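# Push the unlatched OSFP module into the switch

## Task

In the switch, find the single OSFP module that has not latched and press it inward until it clicks into its latched position. Use no excessive force on any module, make sure every module that was already latched stays latched, knock nothing out of the work area, and finish with the robot upright: a fall or a lasting tilt counts as failure.

## Robot and tools

ROBOT. TidyBot++: a wheeled base 0.54 m long, 0.50 m wide and 0.38 m tall on four driven casters. It carries one seven-joint arm with a two-finger gripper. The shoulder sits 0.12 m ahead of the base centre, 0.68 m up. Link lengths: upper arm 0.42 m, forearm 0.31 m, wrist to hand point 0.31 m. The arm begins folded with the hand aimed down, poking up to 0.08 m past the base front. Two cameras: base_camera, fixed on the base, and wrist_camera, which looks along the hand.

FRAMES. Base frame: origin on the floor below the base centre, x ahead, y to the left, z up, in metres. The odometry frame is the base frame as it was when the scene began. hand_pose is the point between the finger pads, in the base frame; the hand's z axis runs out along the fingers and the fingers close along its y axis.

TOOL move. Every argument is optional; with no action it only reports state and pictures.
- base: an object holding any of translate_m (forward +), strafe_m (left +), both in metres from -2 to 2, and rotate_rad (counter-clockwise +) from -6.3 to 6.3. These are offsets from where the base last measured itself, along its axes at the start of the command, not places to reach.
- joints: an object of absolute targets in radians by name. joint_2_rad -2.249 to 2.249, joint_4_rad -2.579 to 2.579, joint_6_rad -2.099 to 2.099; joint_1, 3, 5, 7 take any angle and go the short way, so send steps below half a turn. joint_1 positive turns the arm clockwise from above, opposite to rotate_rad. gripper_pos is a scale from 0 (open, about 85 mm gap) to 1 (closed).
- target: one list of seven numbers, an absolute hand pose in the base frame: x, y, z in metres, then the quaternion qw, qx, qy, qz. Alongside target, joints may contain only gripper_pos.
- speeds: caps for this action only; translate_m and strafe_m 0.05 to 0.5 m/s (give one of them for a combined move), rotate_rad 0.1 to 1.57 rad/s.
- cameras: a list from base_camera, wrist_camera, all; omitted means all, [] means none.
- blocking: true or omitted waits until everything rests; false returns in about half a second while motion continues.
An unknown key makes the call invalid; an out-of-range value gets it refused, and then later move, wait and finished_scene calls in the same reply are skipped, as they are after an unplanned stop.

OTHER TOOLS. wait(seconds 0 to 10, cameras) reports state without commanding anything and returns early once motion ends. stop(cameras) brakes all running motions. zoom_image(camera, region [x0, y0, x1, y1] in pixels, at most 504 by 504, origin top-left) enlarges part of that camera's latest picture. finished_scene(scene) ends the current scene, given its number; it cannot be undone, so only call it once the module is latched and will stay so.

RESULT LINES. move: done or the worst status. base_status, joint_status, hand_status: done, moving, off_target (rested away from target, may still push), stopped, not_followed (a safety check withheld the arm), contact_stop or time_out (unplanned stops), torque_fault, limit_stop_at_motor_heat. hand_pose is the measured hand; hand_target is where the joint targets would put it. joint_positions in radians; motor_effort in percent of maximum, peak since the last action in brackets; base_odometry (x, y in metres, heading in rad); base_tilt in degrees, forward and right positive; on_its_own lists unrequested actions; Motor temperatures per joint; pictures names the image order; earlier move tracks a non-blocking move. Warnings: joint command not followed (self-collision, with cause:), pose unreachable, ARM HIT, MOTOR HOT, OVER-TEMPERATURE FAULT.

USING TARGETS. Hand moves usually land within about 3 cm; to correct, add (wanted minus measured) to the previous target's x, y, z. To keep the hand still, resend hand_target, not hand_pose. The arm does not avoid obstacles and keeps pressing when blocked, harder the farther its target lies. Unreachable poses wander up to 10 s then time_out. Low, forward-pointing targets close to the base can hit the base.

PUSHING THE MODULE. Approach slowly, line the fingertips (closed fingertips reach about 20 mm past the hand point) with the loose module, then press in small steps. Watch motor_effort and the cameras: a jump in effort with no movement means it is blocked, so back off instead of adding force. Check by image that it seated and its neighbours did not move.

AVOID. Torque limits are 104.5 N m for joints 1 to 4 and 51.3 N m for 5 to 7; exceeding one freezes the arm for 10 s. Motors overheat at 75 °C when stretched, loaded or pushing. A raised hand pushed sideways, or the base driving while the arm is caught above about 0.6 m, can tip the robot; pulling the arm back or reversing the base rights it. Avoid slams, hard pushes, swinging into furniture and knocking items away.

Each tool is called by a JSON object that holds its "op" and its "data".

## Session

{"op": "move", "data": {}}

Scene clock: 0.00 s.
Motor temperatures (°C): [29 26 28 28 41 36 40]
base_odometry: x=+0.000 y=+0.000 heading=+0.000
base_tilt: forward=+0.2 right=+0.1
base_status: not commanded
joint_positions: joint_1_rad=-0.048 joint_2_rad=-0.345 joint_3_rad=+3.164 joint_4_rad=-2.517 joint_5_rad=+0.017 joint_6_rad=-0.876 joint_7_rad=+1.570 gripper_pos=+0.000
joint_status: not commanded
motor_effort: joint_1_rad=+0 joint_2_rad=+0 joint_3_rad=+0 joint_4_rad=+14 joint_5_rad=+1 joint_6_rad=+0 joint_7_rad=+2
hand_pose: x=+0.2652 y=+0.0020 z=+0.5901 quat_wxyz=(+0.002, +0.999, +0.018, +0.047) (m; base frame)
hand_target: x=+0.2658 y=+0.0020 z=+0.5905 quat_wxyz=(+0.002, +0.999, +0.018, +0.048) (m; base frame)
hand_status: not commanded
pictures: base_camera, wrist_camera

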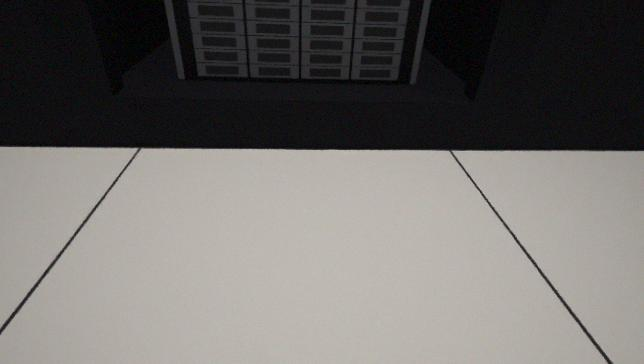

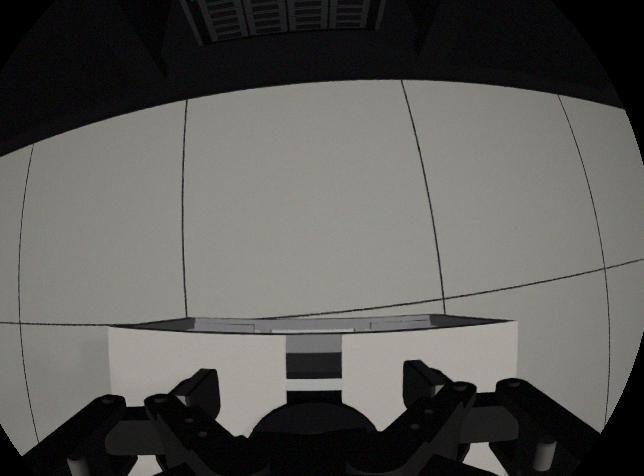

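{"op": "move", "data": {"joints": {"joint_1_rad": 0.0, "joint_2_rad": -0.72, "joint_3_rad": 3.14, "joint_4_rad": -2.44, "joint_5_rad": 0.0, "joint_6_rad": 0.15, "joint_7_rad": 1.57}}}

Scene clock: 25.53 s.
Motor temperatures (°C): [29 26 28 28 41 36 39]
move: done
base_odometry: x=+0.000 y=+0.000 heading=+0.000
base_tilt: forward=+0.2 right=+0.1
base_status: not commanded
joint_positions: joint_1_rad=-0.021 joint_2_rad=-0.702 joint_3_rad=+3.153 joint_4_rad=-2.462 joint_5_rad=+0.017 joint_6_rad=+0.093 joint_7_rad=+1.570 gripper_pos=+0.000
joint_status: all done
motor_effort: joint_1_rad=+0(1) joint_2_rad=+3(5) joint_3_rad=+0(1) joint_4_rad=+22(23) joint_5_rad=+1(2) joint_6_rad=+8(9) joint_7_rad=+2(2)
hand_pose: x=+0.4661 y=+0.0041 z=+0.9142 quat_wxyz=(-0.002, +0.740, +0.008, +0.672) (m; base frame)
hand_target: x=+0.4637 y=+0.0020 z=+0.9516 quat_wxyz=(+0.000, +0.707, +0.001, +0.707) (m; base frame)
hand_status: not commanded
pictures: base_camera, wrist_camera
camera_calibration:
wrist_camera: T_world_to_cam=[[0.038488, -0.998624, -0.0356158, 0.0245811], [-0.0530976, 0.033548, -0.998026, 0.997709], [0.997847, 0.0403031, -0.0517334, -0.281781], [0, 0, 0, 1]] pos_world=[0.333204, 0.00243271, 0.982037]

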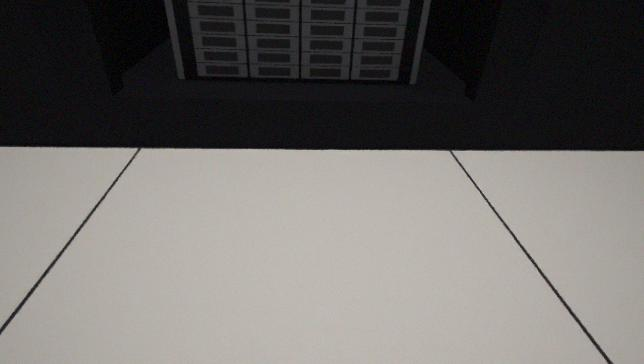

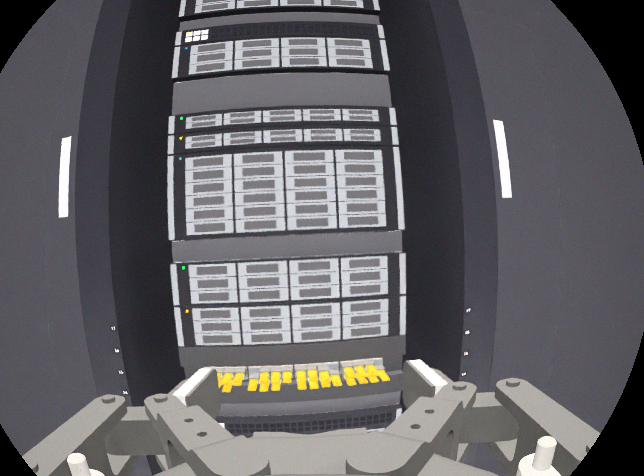

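{"op": "zoom_image", "data": {"camera": "wrist_camera", "region": [160, 340, 420, 440]}}

{"op": "zoom_image", "data": {"camera": "wrist_camera", "region": [160, 0, 420, 240]}}

Scaled by 1.938.

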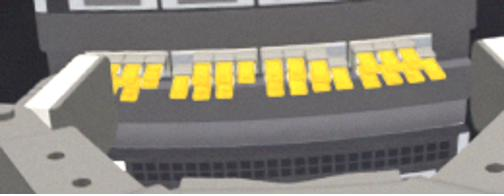

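Scaled by 1.938.

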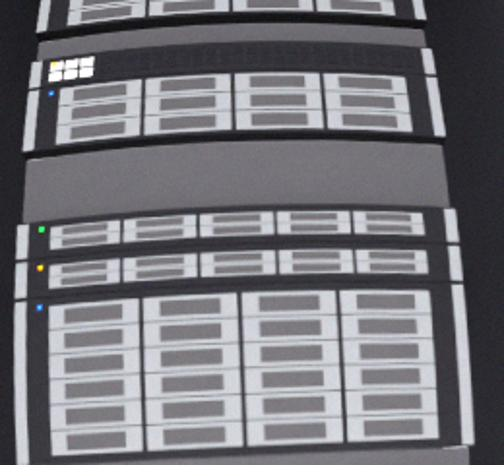

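{"op": "move", "data": {"joints": {"joint_1_rad": 0.0, "joint_2_rad": 0.028, "joint_3_rad": 3.14, "joint_4_rad": -2.49, "joint_5_rad": 0.0, "joint_6_rad": 0.64, "joint_7_rad": 1.57, "gripper_pos": 1.0}}}

Scene clock: 47.13 s.
Motor temperatures (°C): [29 26 28 29 41 36 39]
move: done
base_odometry: x=+0.000 y=+0.000 heading=+0.000
base_tilt: forward=+0.2 right=+0.1
base_status: not commanded
joint_positions: joint_1_rad=-0.021 joint_2_rad=+0.014 joint_3_rad=+3.153 joint_4_rad=-2.469 joint_5_rad=+0.017 joint_6_rad=+0.584 joint_7_rad=+1.570 gripper_pos=+0.999
joint_status: all done
motor_effort: joint_1_rad=+0(1) joint_2_rad=-15(17) joint_3_rad=-1(2) joint_4_rad=+16(23) joint_5_rad=+1(1) joint_6_rad=+8(10) joint_7_rad=+2(2)
hand_pose: x=+0.6121 y=+0.0087 z=+0.7539 quat_wxyz=(-0.002, +0.813, +0.012, +0.582) (m; base frame)
hand_target: x=+0.6111 y=+0.0021 z=+0.7531 quat_wxyz=(-0.001, +0.807, +0.000, +0.591) (m; base frame)
hand_status: not commanded
pictures: base_camera, wrist_camera
camera_calibration:
wrist_camera: T_world_to_cam=[[0.0351561, -0.998644, -0.0383952, 0.0219603], [-0.280445, 0.0270171, -0.95949, 0.955536], [0.959226, 0.0444996, -0.279115, -0.240962], [0, 0, 0, 1]] pos_world=[0.49834, 0.00683747, 0.850414]

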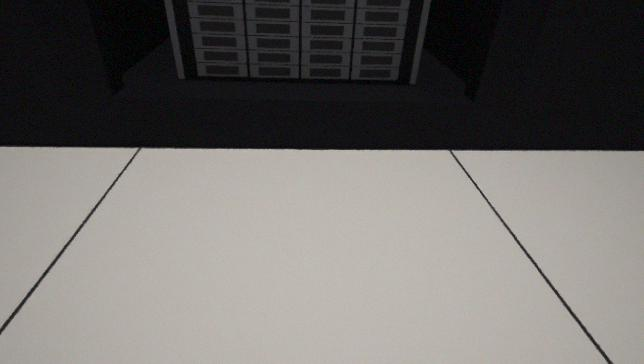

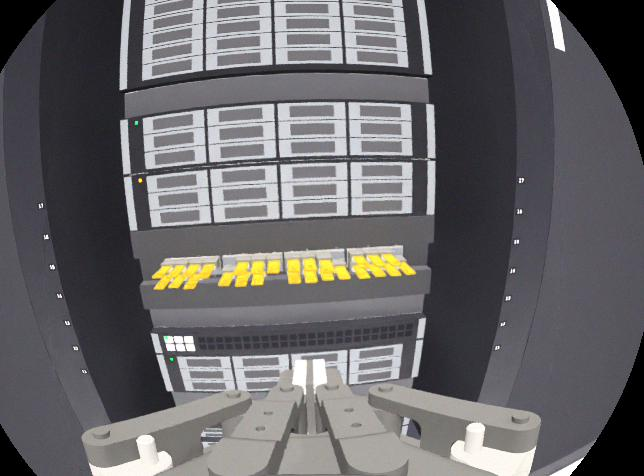

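{"op": "zoom_image", "data": {"camera": "wrist_camera", "region": [140, 240, 290, 300]}}

{"op": "zoom_image", "data": {"camera": "wrist_camera", "region": [280, 235, 430, 295]}}

Scaled by 3.360.

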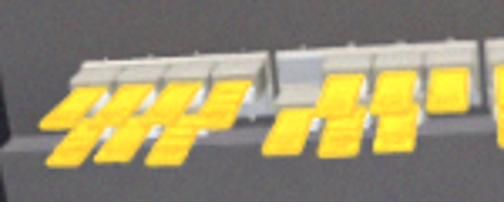

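Scaled by 3.360.

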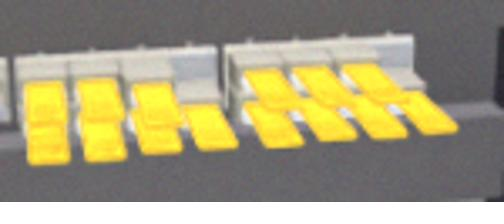

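{"op": "move", "data": {"base": {"rotate_rad": 0.075}, "joints": {"joint_1_rad": 0.01, "joint_2_rad": 0.514, "joint_3_rad": 3.13, "joint_4_rad": -1.907, "joint_5_rad": -0.01, "joint_6_rad": 0.45, "joint_7_rad": 1.57}}}

Scene clock: 75.67 s.
Motor temperatures (°C): [29 26 28 29 41 37 39]
move: done
base_odometry: x=+0.000 y=+0.000 heading=+0.075
base_tilt: forward=+0.2 right=+0.1
base_status: done
joint_positions: joint_1_rad=-0.011 joint_2_rad=+0.511 joint_3_rad=+3.141 joint_4_rad=-1.935 joint_5_rad=+0.017 joint_6_rad=+0.503 joint_7_rad=+1.570 gripper_pos=+0.999
joint_status: all done
motor_effort: joint_1_rad=+0(2) joint_2_rad=-33(34) joint_3_rad=-1(3) joint_4_rad=+16(17) joint_5_rad=+1(2) joint_6_rad=+8(9) joint_7_rad=+2(2)
hand_pose: x=+0.8163 y=+0.0115 z=+0.6944 quat_wxyz=(-0.002, +0.826, +0.013, +0.564) (m; base frame)
hand_target: x=+0.8199 y=+0.0000 z=+0.6908 quat_wxyz=(-0.003, +0.834, -0.007, +0.552) (m; base frame)
hand_status: not commanded
pictures: base_camera, wrist_camera
camera_calibration:
wrist_camera: T_world_to_cam=[[0.034469, -0.998652, -0.0387957, 0.0161092], [-0.322693, 0.0256185, -0.946157, 0.98086], [0.945876, 0.0451322, -0.321375, -0.413255], [0, 0, 0, 1]] pos_world=[0.706849, 0.00961044, 0.795863]

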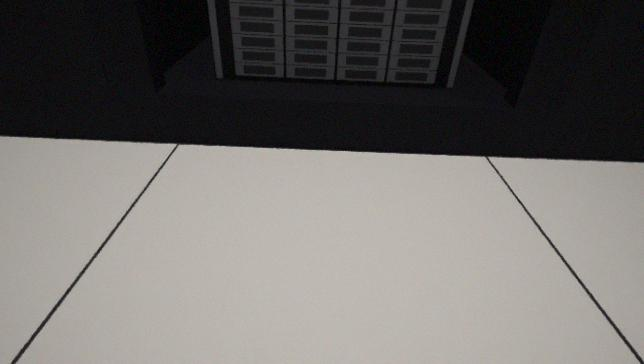

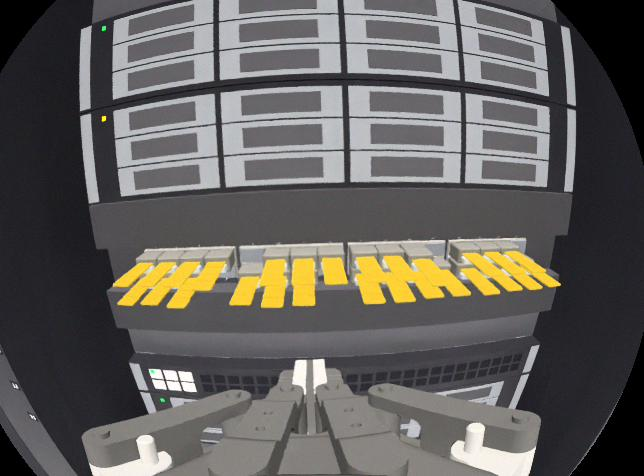

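{"op": "zoom_image", "data": {"camera": "wrist_camera", "region": [100, 230, 240, 315]}}

{"op": "zoom_image", "data": {"camera": "wrist_camera", "region": [220, 230, 360, 315]}}

{"op": "zoom_image", "data": {"camera": "wrist_camera", "region": [330, 230, 470, 315]}}

{"op": "zoom_image", "data": {"camera": "wrist_camera", "region": [430, 225, 570, 310]}}

Scaled by 3.600.

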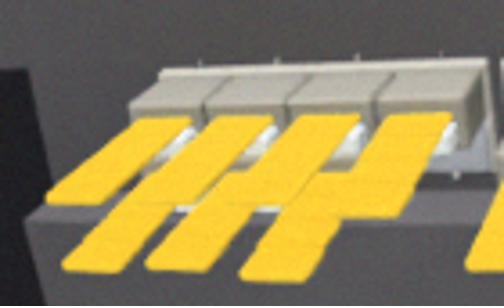

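Scaled by 3.600.

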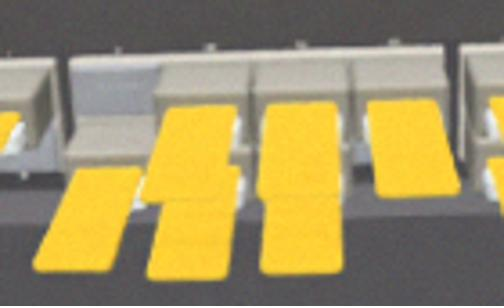

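Scaled by 3.600.

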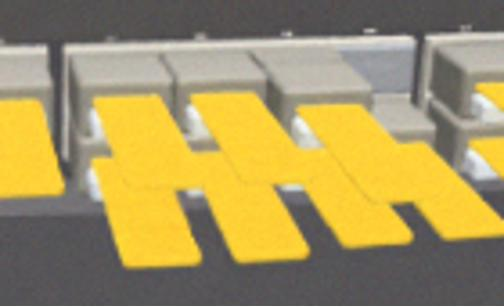

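Scaled by 3.600.

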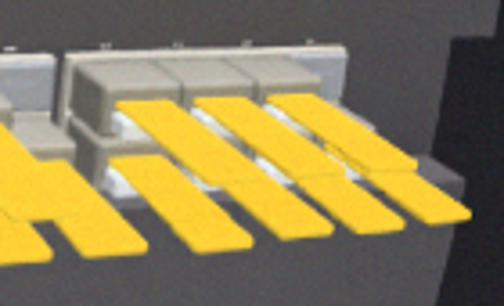

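{"op": "zoom_image", "data": {"camera": "wrist_camera", "region": [70, 80, 190, 220]}}

{"op": "zoom_image", "data": {"camera": "wrist_camera", "region": [470, 60, 590, 200]}}

Scaled by 3.600.

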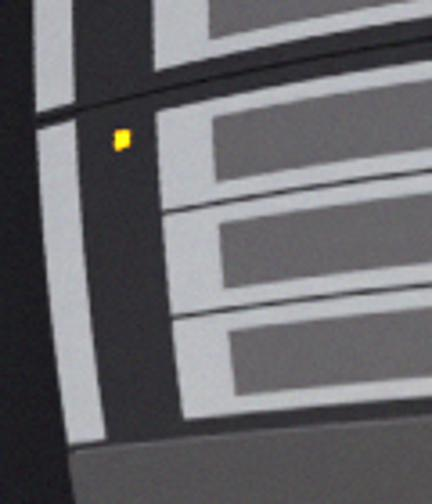

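Scaled by 3.600.

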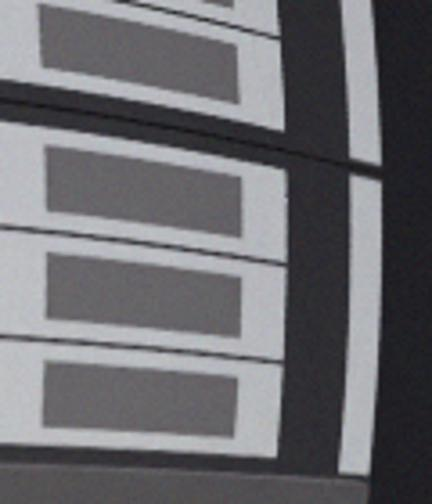

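{"op": "move", "data": {"base": {"strafe_m": -0.078, "rotate_rad": 0.01}}}

Scene clock: 118.47 s.
Motor temperatures (°C): [29 27 28 29 41 36 39]
move: done
base_odometry: x=+0.006 y=-0.078 heading=+0.085
base_tilt: forward=+0.2 right=+0.1
base_status: done
joint_positions: joint_1_rad=+0.009 joint_2_rad=+0.511 joint_3_rad=+3.133 joint_4_rad=-1.933 joint_5_rad=+0.017 joint_6_rad=+0.501 joint_7_rad=+1.570 gripper_pos=+0.999
joint_status: not commanded
motor_effort: joint_1_rad=+0(4) joint_2_rad=-33(33) joint_3_rad=-1(3) joint_4_rad=+16(17) joint_5_rad=+1(2) joint_6_rad=+8(8) joint_7_rad=+1(2)
hand_pose: x=+0.8164 y=+0.0029 z=+0.6944 quat_wxyz=(-0.001, +0.826, +0.007, +0.564) (m; base frame)
hand_target: x=+0.8199 y=+0.0000 z=+0.6908 quat_wxyz=(-0.003, +0.834, -0.007, +0.552) (m; base frame)
hand_status: not commanded
pictures: base_camera, wrist_camera
camera_calibration:
wrist_camera: T_world_to_cam=[[0.0221659, -0.998844, -0.0426545, 0.0202299], [-0.323117, 0.0332178, -0.945776, 0.981216], [0.946099, 0.0347463, -0.322007, -0.41274], [0, 0, 0, 1]] pos_world=[0.707093, 0.00195391, 0.795968]

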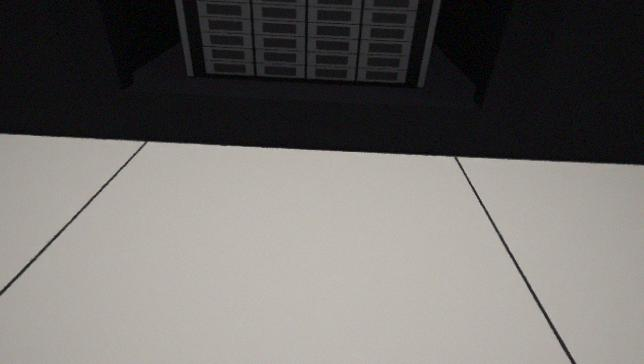

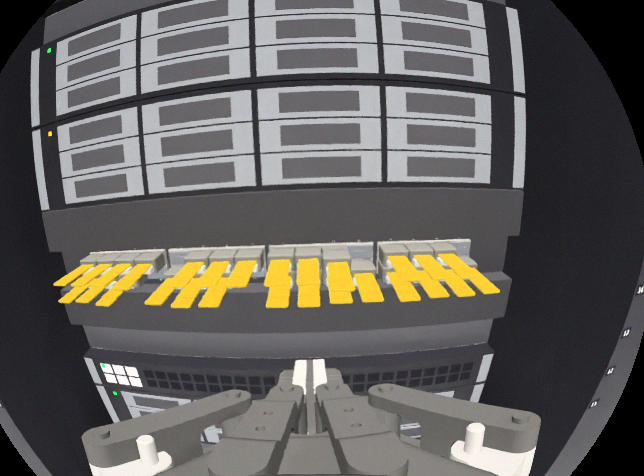

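{"op": "zoom_image", "data": {"camera": "wrist_camera", "region": [260, 225, 390, 315]}}

Scaled by 3.877.

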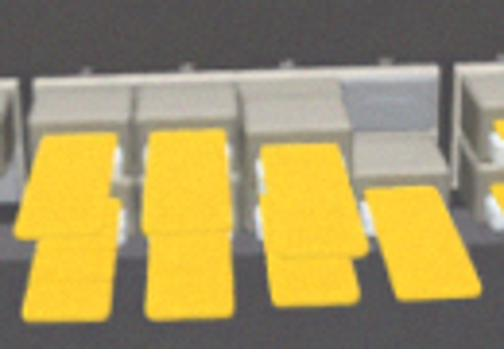

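{"op": "move", "data": {"joints": {"joint_1_rad": 0.0, "joint_2_rad": 0.588, "joint_3_rad": 3.13, "joint_4_rad": -1.388, "joint_5_rad": -0.02, "joint_6_rad": -0.467, "joint_7_rad": 1.57}}}

Scene clock: 141.53 s.
Motor temperatures (°C): [29 28 28 29 41 36 39]
move: done
base_odometry: x=+0.006 y=-0.078 heading=+0.085
base_tilt: forward=+0.2 right=+0.1
base_status: not commanded
joint_positions: joint_1_rad=+0.009 joint_2_rad=+0.579 joint_3_rad=+3.133 joint_4_rad=-1.415 joint_5_rad=+0.017 joint_6_rad=-0.412 joint_7_rad=+1.570 gripper_pos=+0.999
joint_status: all done
motor_effort: joint_1_rad=+0(2) joint_2_rad=-38(39) joint_3_rad=+0(3) joint_4_rad=+19(20) joint_5_rad=+1(1) joint_6_rad=+5(9) joint_7_rad=+1(2)
hand_pose: x=+0.8447 y=-0.0019 z=+0.6739 quat_wxyz=(+0.004, +0.933, +0.004, +0.359) (m; base frame)
hand_target: x=+0.8413 y=+0.0112 z=+0.6698 quat_wxyz=(-0.012, +0.940, -0.004, +0.342) (m; base frame)
hand_status: not commanded
pictures: base_camera, wrist_camera
camera_calibration:
wrist_camera: T_world_to_cam=[[-0.00737784, -0.999246, -0.0381135, 0.0358152], [-0.711076, 0.0320407, -0.702385, 1.13474], [0.703076, 0.0219195, -0.710776, 0.0213351], [0, 0, 0, 1]] pos_world=[0.792148, -0.00103718, 0.813551]

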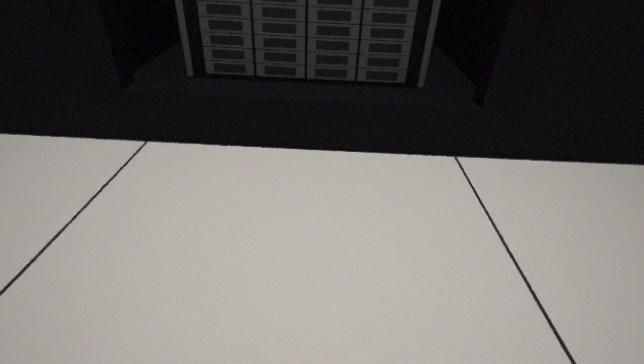

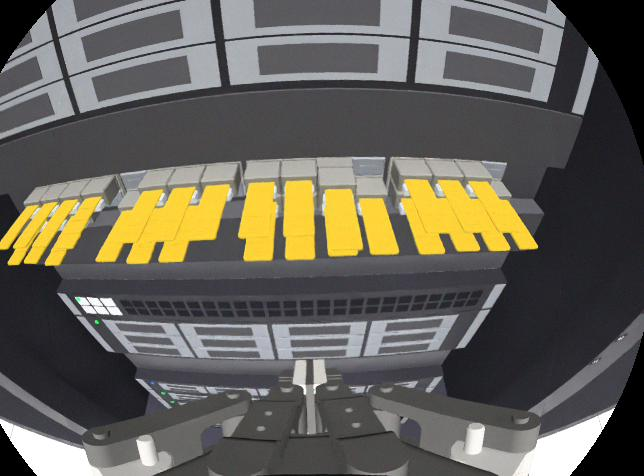

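{"op": "zoom_image", "data": {"camera": "wrist_camera", "region": [235, 145, 405, 265]}}

Scaled by 2.965.

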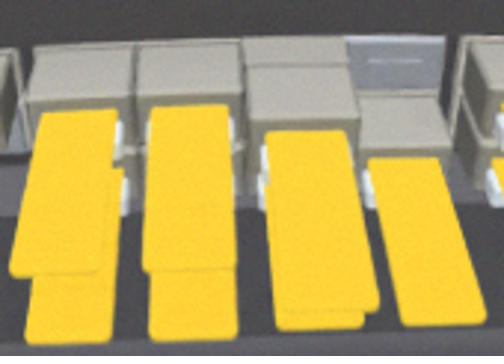

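{"op": "move", "data": {"base": {"translate_m": 0.1, "strafe_m": -0.016}, "joints": {"joint_1_rad": 0.0, "joint_2_rad": 0.586, "joint_3_rad": 3.13, "joint_4_rad": -1.235, "joint_5_rad": -0.02, "joint_6_rad": -1.0, "joint_7_rad": 1.57}}}

Scene clock: 203.70 s.
Motor temperatures (°C): [29 30 27 30 41 36 39]
move: done
base_odometry: x=+0.107 y=-0.086 heading=+0.085
base_tilt: forward=+0.2 right=+0.1
base_status: done
joint_positions: joint_1_rad=+0.009 joint_2_rad=+0.585 joint_3_rad=+3.133 joint_4_rad=-1.259 joint_5_rad=+0.017 joint_6_rad=-0.944 joint_7_rad=+1.570 gripper_pos=+0.999
joint_status: all done
motor_effort: joint_1_rad=+0(1) joint_2_rad=-37(39) joint_3_rad=-1(2) joint_4_rad=+18(20) joint_5_rad=+1(2) joint_6_rad=+4(6) joint_7_rad=+2(2)
hand_pose: x=+0.7619 y=-0.0039 z=+0.6558 quat_wxyz=(+0.005, +0.984, +0.002, +0.176) (m; base frame)
hand_target: x=+0.7542 y=+0.0128 z=+0.6593 quat_wxyz=(-0.013, +0.987, +0.000, +0.160) (m; base frame)
hand_status: not commanded
pictures: base_camera, wrist_camera
camera_calibration:
wrist_camera: T_world_to_cam=[[-0.0271141, -0.99921, -0.029049, 0.0416566], [-0.921254, 0.0362573, -0.387267, 1.01675], [0.388014, 0.0162612, -0.92151, 0.444938], [0, 0, 0, 1]] pos_world=[0.765177, -0.00247634, 0.80498]

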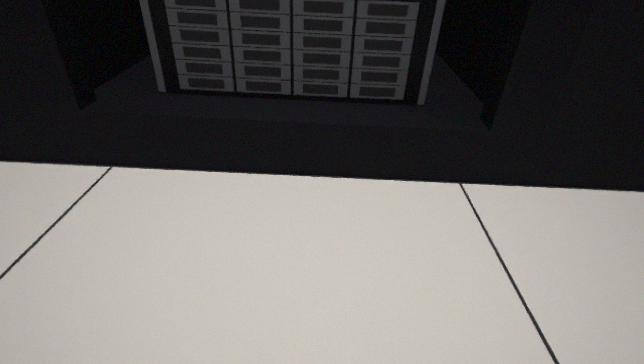

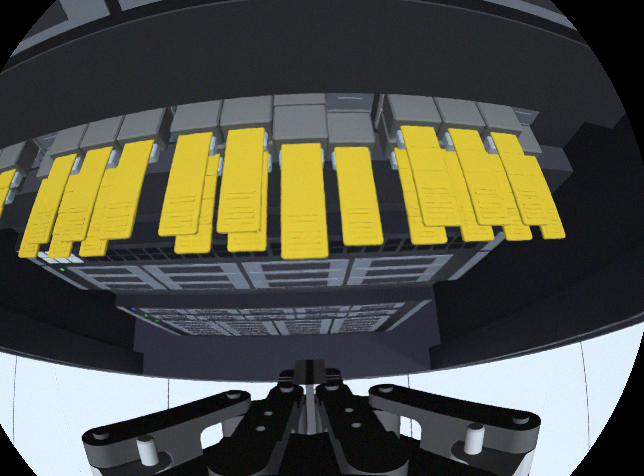

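{"op": "zoom_image", "data": {"camera": "wrist_camera", "region": [210, 85, 390, 265]}}

Scaled by 2.800.

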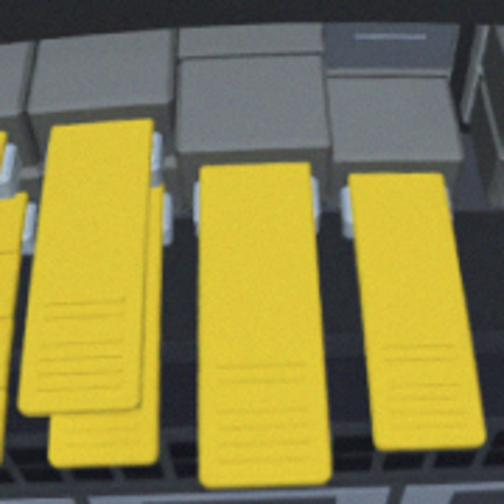

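{"op": "move", "data": {"joints": {"joint_1_rad": 0.0, "joint_2_rad": 0.695, "joint_3_rad": 3.13, "joint_4_rad": -2.26, "joint_5_rad": -0.02, "joint_6_rad": -0.2, "joint_7_rad": 1.57}, "cameras": []}}

{"op": "move", "data": {"joints": {"joint_1_rad": 0.0, "joint_2_rad": 0.695, "joint_3_rad": 3.13, "joint_4_rad": -2.26, "joint_5_rad": -0.02, "joint_6_rad": 1.46, "joint_7_rad": 1.57}}}

Scene clock: 234.33 s.
Motor temperatures (°C): [29 30 27 30 41 36 39]
move: done
base_odometry: x=+0.107 y=-0.086 heading=+0.085
base_tilt: forward=+0.2 right=+0.1
base_status: not commanded
joint_positions: joint_1_rad=+0.009 joint_2_rad=+0.681 joint_3_rad=+3.133 joint_4_rad=-2.238 joint_5_rad=+0.017 joint_6_rad=-0.255 joint_7_rad=+1.570 gripper_pos=+0.999
joint_status: all done
motor_effort: joint_1_rad=+0(1) joint_2_rad=-26(38) joint_3_rad=+0(2) joint_4_rad=+4(18) joint_5_rad=+1(2) joint_6_rad=-1(4) joint_7_rad=+2(2)
hand_pose: x=+0.4430 y=+0.0008 z=+0.3911 quat_wxyz=(-0.001, +1.000, +0.007, -0.016) (m; base frame)
hand_target: x=+0.4425 y=+0.0077 z=+0.3849 quat_wxyz=(-0.006, +1.000, -0.006, -0.007) (m; base frame)
hand_status: not commanded
pictures: none
No camera images: "cameras" was empty.

Scene clock: 236.53 s.
Motor temperatures (°C): [29 30 27 30 41 36 39]
move: done
base_odometry: x=+0.107 y=-0.086 heading=+0.085
base_tilt: forward=+0.2 right=+0.1
base_status: not commanded
joint_positions: joint_1_rad=+0.009 joint_2_rad=+0.690 joint_3_rad=+3.133 joint_4_rad=-2.247 joint_5_rad=+0.017 joint_6_rad=+1.405 joint_7_rad=+1.570 gripper_pos=+0.999
joint_status: all done
motor_effort: joint_1_rad=+0(1) joint_2_rad=-32(32) joint_3_rad=+0(2) joint_4_rad=+9(10) joint_5_rad=+1(2) joint_6_rad=+8(9) joint_7_rad=+1(2)
hand_pose: x=+0.7618 y=+0.0050 z=+0.7112 quat_wxyz=(-0.006, +0.693, +0.004, +0.721) (m; base frame)
hand_target: x=+0.7570 y=+0.0006 z=+0.7197 quat_wxyz=(+0.000, +0.680, -0.008, +0.733) (m; base frame)
hand_status: not commanded
pictures: base_camera, wrist_camera
camera_calibration:
wrist_camera: T_world_to_cam=[[0.0438091, -0.998117, -0.0429441, 0.00795585], [0.0827804, 0.0464642, -0.995484, 0.705414], [0.995604, 0.0400563, 0.0846601, -0.682633], [0, 0, 0, 1]] pos_world=[0.62089, 0.00250814, 0.760362]

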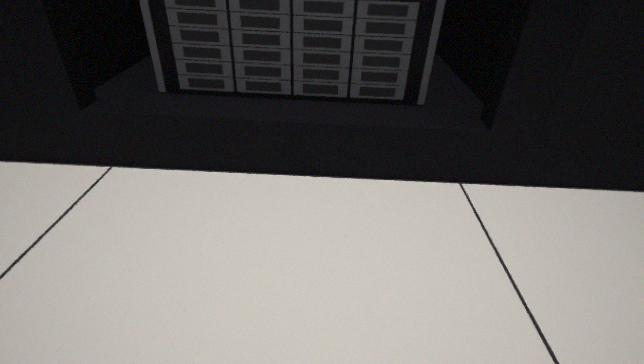

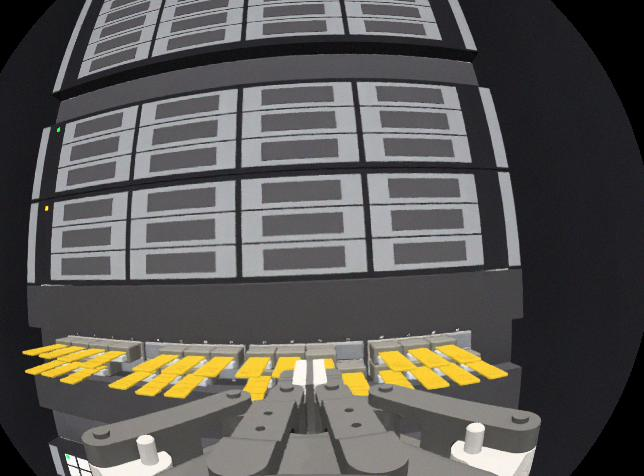

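{"op": "zoom_image", "data": {"camera": "wrist_camera", "region": [230, 320, 400, 420]}}

Scaled by 2.965.

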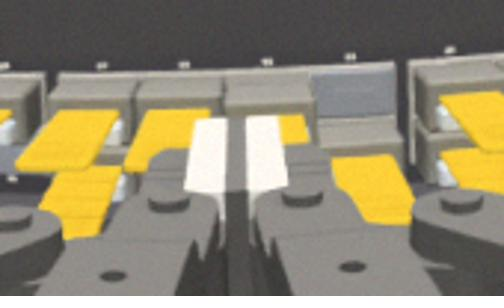

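{"op": "zoom_image", "data": {"camera": "wrist_camera", "region": [270, 340, 350, 400]}}

Scaled by 6.300.

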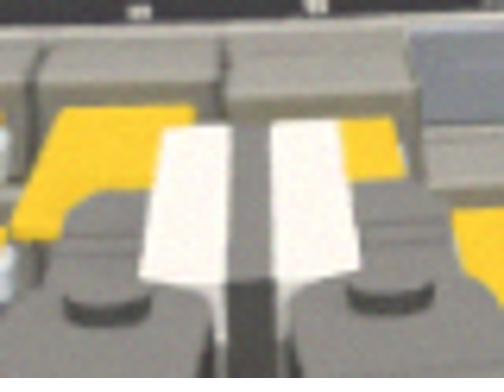

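{"op": "move", "data": {"base": {"strafe_m": -0.006, "translate_m": 0.01}, "speeds": {"translate_m": 0.1}, "joints": {"joint_1_rad": 0.0, "joint_2_rad": 0.715, "joint_3_rad": 3.13, "joint_4_rad": -2.26, "joint_5_rad": -0.02, "joint_6_rad": 1.46, "joint_7_rad": 1.57}}}

{"op": "zoom_image", "data": {"camera": "wrist_camera", "region": [240, 330, 380, 410]}}

Scene clock: 266.30 s.
Motor temperatures (°C): [28 30 27 30 41 36 39]
move: done
base_odometry: x=+0.118 y=-0.091 heading=+0.085
base_tilt: forward=+0.2 right=+0.1
base_status: done
joint_positions: joint_1_rad=+0.008 joint_2_rad=+0.710 joint_3_rad=+3.133 joint_4_rad=-2.247 joint_5_rad=+0.017 joint_6_rad=+1.408 joint_7_rad=+1.570 gripper_pos=+0.999
joint_status: all done
motor_effort: joint_1_rad=+0(3) joint_2_rad=-32(33) joint_3_rad=-1(2) joint_4_rad=+8(10) joint_5_rad=+1(1) joint_6_rad=+8(9) joint_7_rad=+2(2)
hand_pose: x=+0.7621 y=+0.0051 z=+0.6987 quat_wxyz=(-0.006, +0.699, +0.004, +0.715) (m; base frame)
hand_target: x=+0.7577 y=+0.0006 z=+0.7069 quat_wxyz=(+0.000, +0.687, -0.008, +0.727) (m; base frame)
hand_status: not commanded
pictures: base_camera, wrist_camera
camera_calibration:
wrist_camera: T_world_to_cam=[[0.0431359, -0.998101, -0.0439848, 0.00875039], [0.0649661, 0.0467348, -0.996792, 0.707498], [0.996955, 0.04014, 0.0668586, -0.670516], [0, 0, 0, 1]] pos_world=[0.622133, 0.00258349, 0.750444]

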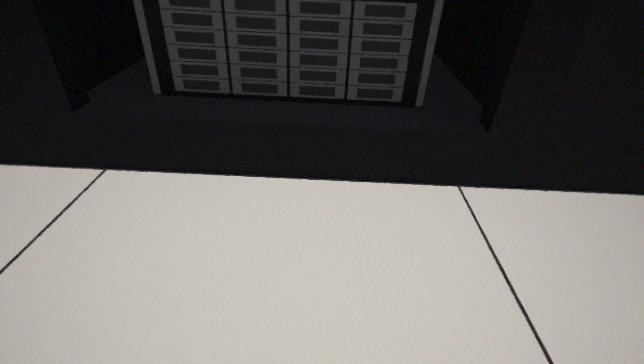

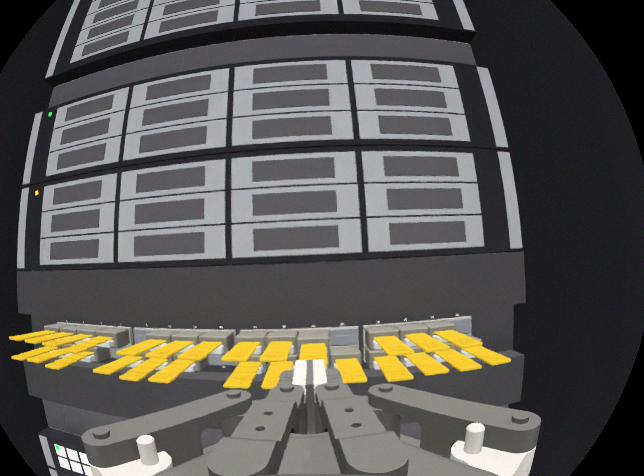

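Scaled by 3.600.

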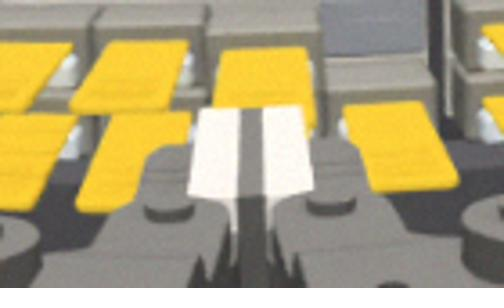

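{"op": "move", "data": {"base": {"translate_m": 0.012}, "speeds": {"translate_m": 0.05}, "cameras": ["wrist_camera"]}}

{"op": "zoom_image", "data": {"camera": "wrist_camera", "region": [240, 330, 380, 410]}}

Scene clock: 275.37 s.
Motor temperatures (°C): [28 30 27 29 41 36 39]
move: done
base_odometry: x=+0.130 y=-0.090 heading=+0.085
base_tilt: forward=+0.2 right=+0.1
base_status: done
joint_positions: joint_1_rad=+0.008 joint_2_rad=+0.711 joint_3_rad=+3.133 joint_4_rad=-2.247 joint_5_rad=+0.017 joint_6_rad=+1.408 joint_7_rad=+1.570 gripper_pos=+0.999
joint_status: not commanded
motor_effort: joint_1_rad=+0(2) joint_2_rad=-31(33) joint_3_rad=-2(2) joint_4_rad=+9(10) joint_5_rad=+1(1) joint_6_rad=+8(9) joint_7_rad=+2(2)
hand_pose: x=+0.7621 y=+0.0051 z=+0.6979 quat_wxyz=(-0.006, +0.700, +0.004, +0.714) (m; base frame)
hand_target: x=+0.7577 y=+0.0006 z=+0.7069 quat_wxyz=(+0.000, +0.687, -0.008, +0.727) (m; base frame)
hand_status: not commanded
pictures: wrist_camera
camera_calibration:
wrist_camera: T_world_to_cam=[[0.0430261, -0.998102, -0.0440605, 0.00883372], [0.0638366, 0.0467578, -0.996864, 0.707615], [0.997032, 0.0400785, 0.0657272, -0.669716], [0, 0, 0, 1]] pos_world=[0.622177, 0.00257166, 0.749804]

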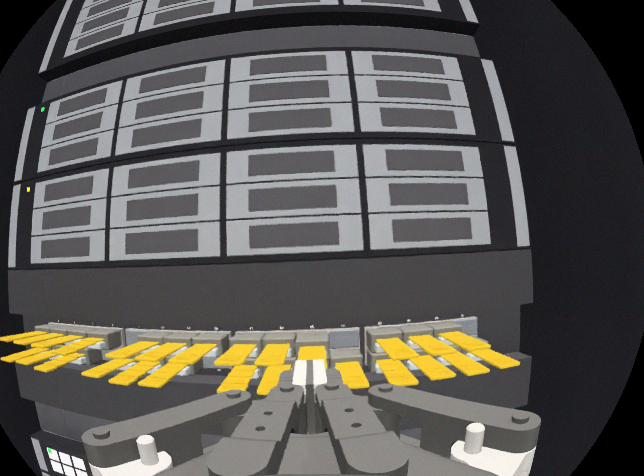

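Scaled by 3.600.

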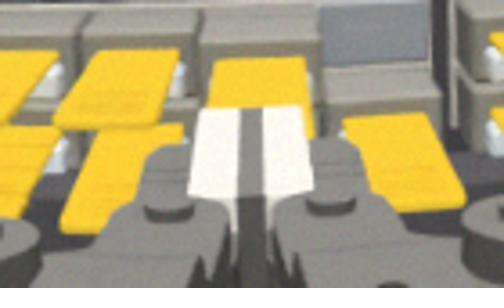

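{"op": "move", "data": {"base": {"translate_m": 0.005}, "speeds": {"translate_m": 0.05}, "cameras": ["wrist_camera"]}}

{"op": "zoom_image", "data": {"camera": "wrist_camera", "region": [240, 330, 380, 410]}}

Scene clock: 279.23 s.
Motor temperatures (°C): [28 30 27 29 41 37 39]
move: done
base_odometry: x=+0.135 y=-0.089 heading=+0.085
base_tilt: forward=+0.2 right=+0.1
base_status: done
joint_positions: joint_1_rad=+0.008 joint_2_rad=+0.712 joint_3_rad=+3.133 joint_4_rad=-2.247 joint_5_rad=+0.017 joint_6_rad=+1.409 joint_7_rad=+1.570 gripper_pos=+0.999
joint_status: not commanded
motor_effort: joint_1_rad=+0(1) joint_2_rad=-32(34) joint_3_rad=-1(2) joint_4_rad=+9(10) joint_5_rad=+1(1) joint_6_rad=+8(9) joint_7_rad=+2(2)
hand_pose: x=+0.7620 y=+0.0051 z=+0.6975 quat_wxyz=(-0.006, +0.700, +0.004, +0.714) (m; base frame)
hand_target: x=+0.7577 y=+0.0006 z=+0.7069 quat_wxyz=(+0.000, +0.687, -0.008, +0.727) (m; base frame)
hand_status: not commanded
pictures: wrist_camera
camera_calibration:
wrist_camera: T_world_to_cam=[[0.0430008, -0.998101, -0.0440997, 0.00886168], [0.0632674, 0.0467723, -0.9969, 0.707606], [0.99707, 0.0400775, 0.0651586, -0.669265], [0, 0, 0, 1]] pos_world=[0.622154, 0.00257093, 0.749411]

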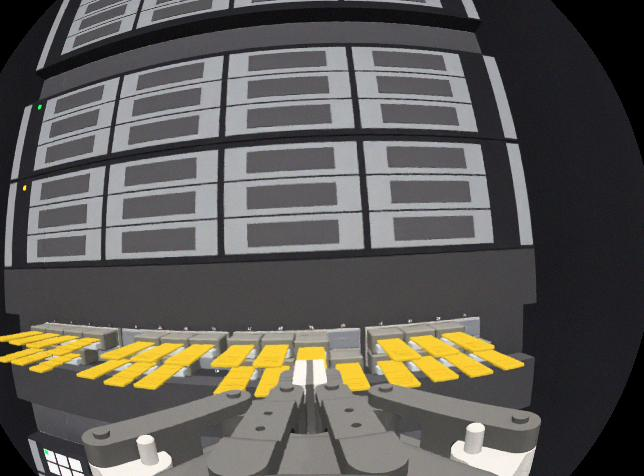

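Scaled by 3.600.

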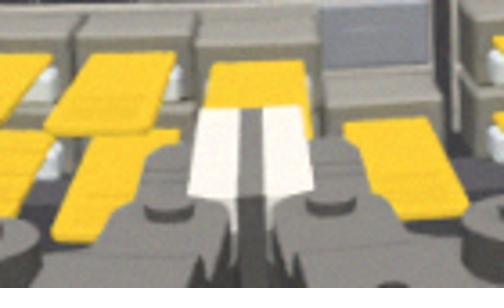

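{"op": "move", "data": {"base": {"translate_m": 0.004}, "speeds": {"translate_m": 0.05}, "cameras": ["wrist_camera"]}}

{"op": "zoom_image", "data": {"camera": "wrist_camera", "region": [240, 330, 380, 410]}}

Scene clock: 281.57 s.
Motor temperatures (°C): [28 30 27 29 41 37 39]
move: done
base_odometry: x=+0.139 y=-0.089 heading=+0.085
base_tilt: forward=+0.2 right=+0.1
base_status: done
joint_positions: joint_1_rad=+0.008 joint_2_rad=+0.714 joint_3_rad=+3.133 joint_4_rad=-2.254 joint_5_rad=+0.017 joint_6_rad=+1.409 joint_7_rad=+1.570 gripper_pos=+0.999
joint_status: not commanded
motor_effort: joint_1_rad=+0(1) joint_2_rad=-32(34) joint_3_rad=-1(2) joint_4_rad=+10(12) joint_5_rad=+1(1) joint_6_rad=+8(9) joint_7_rad=+1(2)
hand_pose: x=+0.7601 y=+0.0051 z=+0.6945 quat_wxyz=(-0.006, +0.702, +0.004, +0.712) (m; base frame)
hand_target: x=+0.7577 y=+0.0006 z=+0.7069 quat_wxyz=(+0.000, +0.687, -0.008, +0.727) (m; base frame)
hand_status: not commanded
pictures: wrist_camera
camera_calibration:
wrist_camera: T_world_to_cam=[[0.0427124, -0.998099, -0.0444385, 0.0092815], [0.0560071, 0.0468012, -0.997333, 0.710538], [0.997516, 0.0401097, 0.0578996, -0.662467], [0, 0, 0, 1]] pos_world=[0.62063, 0.00258114, 0.747412]

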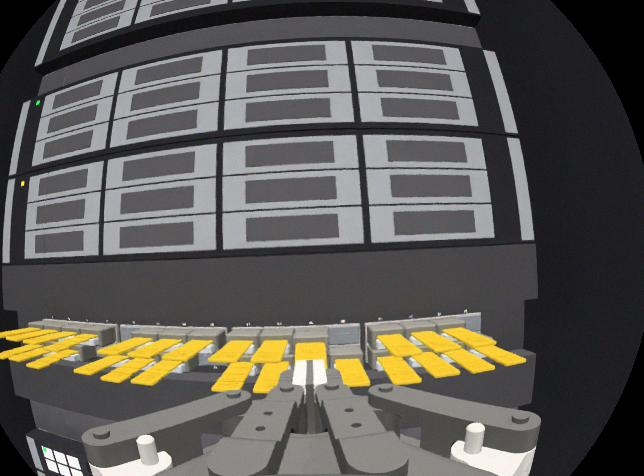

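Scaled by 3.600.

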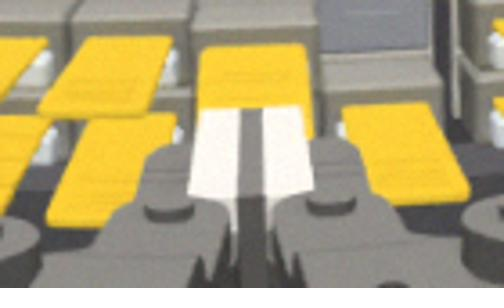

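{"op": "zoom_image", "data": {"camera": "wrist_camera", "region": [285, 325, 345, 385]}}

Scaled by 8.400.

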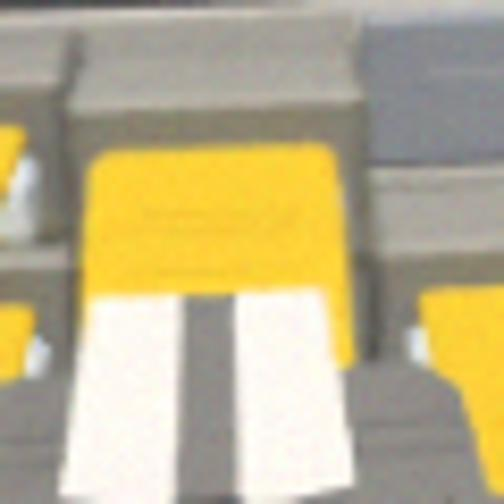

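{"op": "move", "data": {"base": {"translate_m": 0.002}, "speeds": {"translate_m": 0.05}, "joints": {"joint_4_rad": -2.24}, "cameras": ["wrist_camera"]}}

{"op": "zoom_image", "data": {"camera": "wrist_camera", "region": [255, 315, 345, 385]}}

Scene clock: 293.87 s.
Motor temperatures (°C): [28 30 27 29 41 37 39]
move: done
base_odometry: x=+0.142 y=-0.089 heading=+0.085
base_tilt: forward=+0.2 right=+0.1
base_status: done
joint_positions: joint_1_rad=+0.008 joint_2_rad=+0.714 joint_3_rad=+3.133 joint_4_rad=-2.253 joint_5_rad=+0.017 joint_6_rad=+1.409 joint_7_rad=+1.570 gripper_pos=+0.999
joint_status: all done
motor_effort: joint_1_rad=+1(1) joint_2_rad=-32(34) joint_3_rad=+0(1) joint_4_rad=+11(12) joint_5_rad=+0(1) joint_6_rad=+9(9) joint_7_rad=+1(2)
hand_pose: x=+0.7603 y=+0.0051 z=+0.6943 quat_wxyz=(-0.006, +0.702, +0.004, +0.712) (m; base frame)
hand_target: x=+0.7634 y=+0.0006 z=+0.7143 quat_wxyz=(+0.000, +0.680, -0.008, +0.733) (m; base frame)
hand_status: not commanded
pictures: wrist_camera
camera_calibration:
wrist_camera: T_world_to_cam=[[0.0427101, -0.998099, -0.0444424, 0.00927327], [0.0560093, 0.046805, -0.997333, 0.710397], [0.997516, 0.040107, 0.0579019, -0.662592], [0, 0, 0, 1]] pos_world=[0.620761, 0.00258008, 0.747279]

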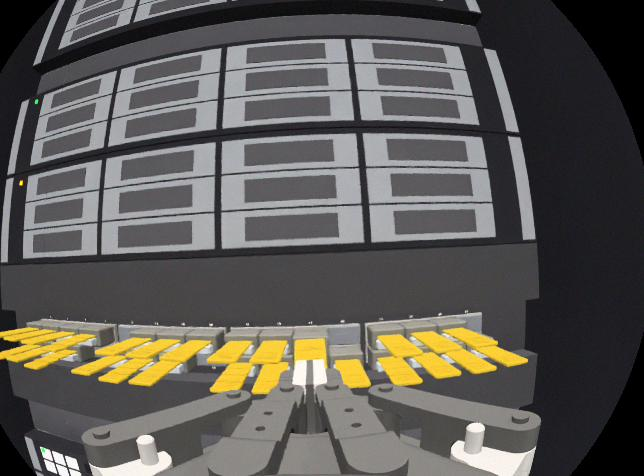

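Scaled by 5.600.

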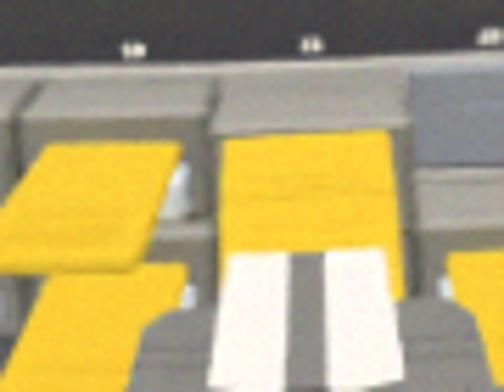

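{"op": "zoom_image", "data": {"camera": "wrist_camera", "region": [285, 325, 345, 385]}}

Scaled by 8.400.

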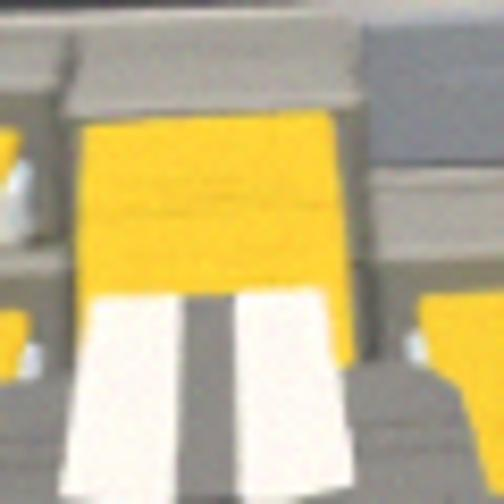

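{"op": "move", "data": {"base": {"translate_m": 0.003}, "speeds": {"translate_m": 0.05}, "joints": {"joint_4_rad": -2.235}, "cameras": ["wrist_camera"]}}

{"op": "zoom_image", "data": {"camera": "wrist_camera", "region": [255, 315, 345, 385]}}

Scene clock: 316.23 s.
Motor temperatures (°C): [28 31 27 29 41 37 39]
move: done
base_odometry: x=+0.145 y=-0.089 heading=+0.084
base_tilt: forward=+0.2 right=+0.1
base_status: done
joint_positions: joint_1_rad=+0.008 joint_2_rad=+0.715 joint_3_rad=+3.133 joint_4_rad=-2.253 joint_5_rad=+0.017 joint_6_rad=+1.409 joint_7_rad=+1.570 gripper_pos=+0.999
joint_status: all done
motor_effort: joint_1_rad=+0(1) joint_2_rad=-32(34) joint_3_rad=-1(2) joint_4_rad=+11(13) joint_5_rad=+1(1) joint_6_rad=+7(9) joint_7_rad=+2(2)
hand_pose: x=+0.7603 y=+0.0051 z=+0.6939 quat_wxyz=(-0.006, +0.703, +0.004, +0.711) (m; base frame)
hand_target: x=+0.7649 y=+0.0006 z=+0.7161 quat_wxyz=(+0.000, +0.678, -0.008, +0.735) (m; base frame)
hand_status: not commanded
pictures: wrist_camera
camera_calibration:
wrist_camera: T_world_to_cam=[[0.04268, -0.998098, -0.0444782, 0.00930042], [0.0553373, 0.0468121, -0.99737, 0.710482], [0.997555, 0.0401065, 0.05723, -0.662137], [0, 0, 0, 1]] pos_world=[0.620806, 0.00257959, 0.746921]

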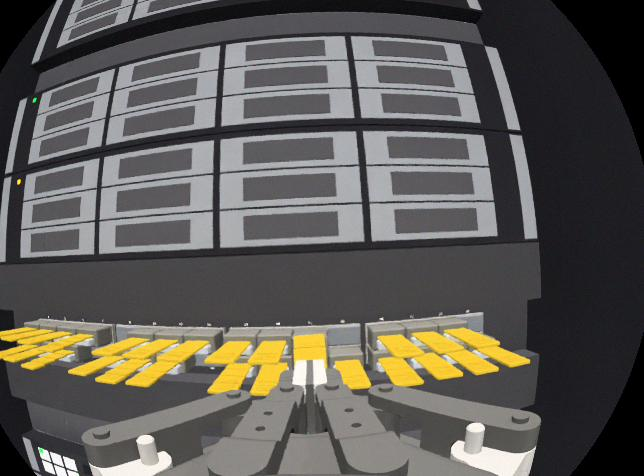

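Scaled by 5.600.

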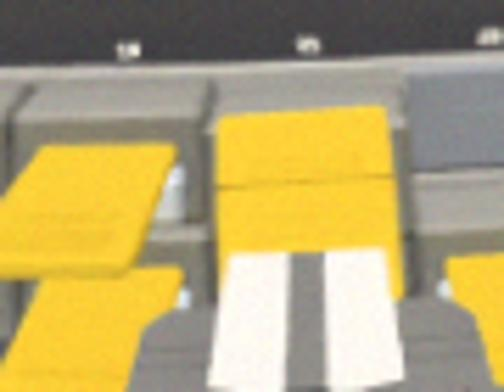

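{"op": "zoom_image", "data": {"camera": "wrist_camera", "region": [285, 325, 345, 385]}}

{"op": "move", "data": {"base": {"translate_m": -0.016}, "speeds": {"translate_m": 0.1}, "cameras": ["wrist_camera"]}}

{"op": "zoom_image", "data": {"camera": "wrist_camera", "region": [265, 320, 355, 390]}}

Scaled by 8.400.

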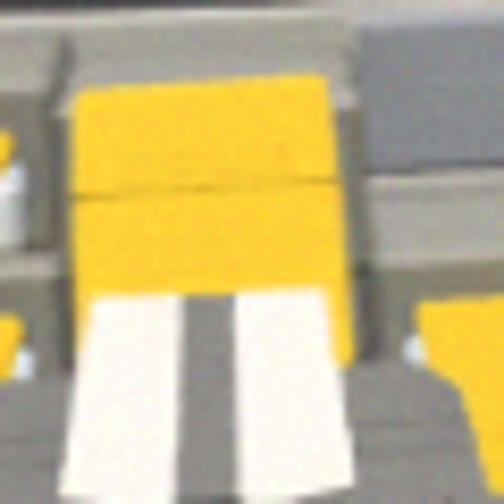

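Scene clock: 335.17 s.
Motor temperatures (°C): [28 31 27 29 41 37 39]
move: done
base_odometry: x=+0.128 y=-0.090 heading=+0.084
base_tilt: forward=+0.2 right=+0.1
base_status: done
joint_positions: joint_1_rad=+0.008 joint_2_rad=+0.716 joint_3_rad=+3.133 joint_4_rad=-2.253 joint_5_rad=+0.017 joint_6_rad=+1.411 joint_7_rad=+1.570 gripper_pos=+0.999
joint_status: not commanded
motor_effort: joint_1_rad=+0(1) joint_2_rad=-32(33) joint_3_rad=-1(2) joint_4_rad=+9(10) joint_5_rad=+0(1) joint_6_rad=+8(9) joint_7_rad=+2(2)
hand_pose: x=+0.7603 y=+0.0051 z=+0.6938 quat_wxyz=(-0.006, +0.703, +0.004, +0.712) (m; base frame)
hand_target: x=+0.7649 y=+0.0006 z=+0.7161 quat_wxyz=(+0.000, +0.678, -0.008, +0.735) (m; base frame)
hand_status: not commanded
pictures: wrist_camera
camera_calibration:
wrist_camera: T_world_to_cam=[[0.042698, -0.998097, -0.0444816, 0.00928202], [0.0558191, 0.0468359, -0.997342, 0.709987], [0.997527, 0.0401016, 0.0577127, -0.662468], [0, 0, 0, 1]] pos_world=[0.620803, 0.00257752, 0.746745]

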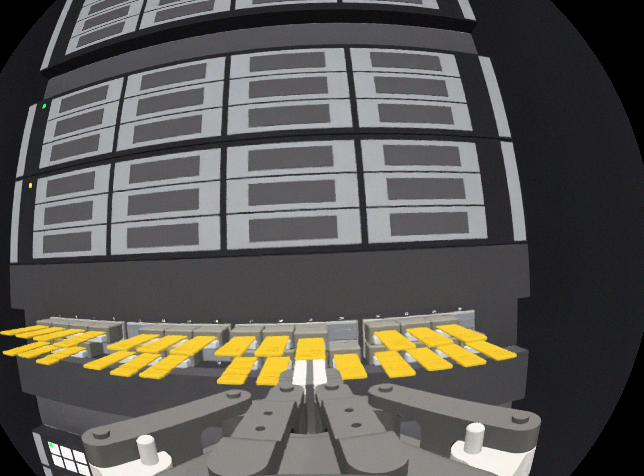

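Scaled by 5.600.

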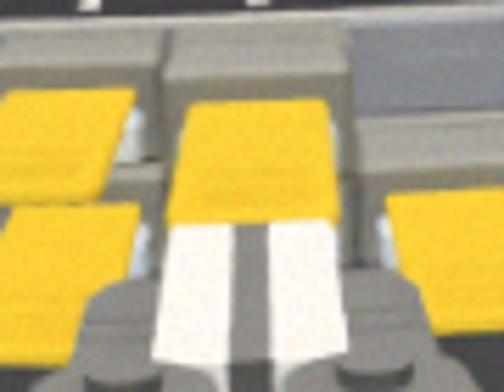

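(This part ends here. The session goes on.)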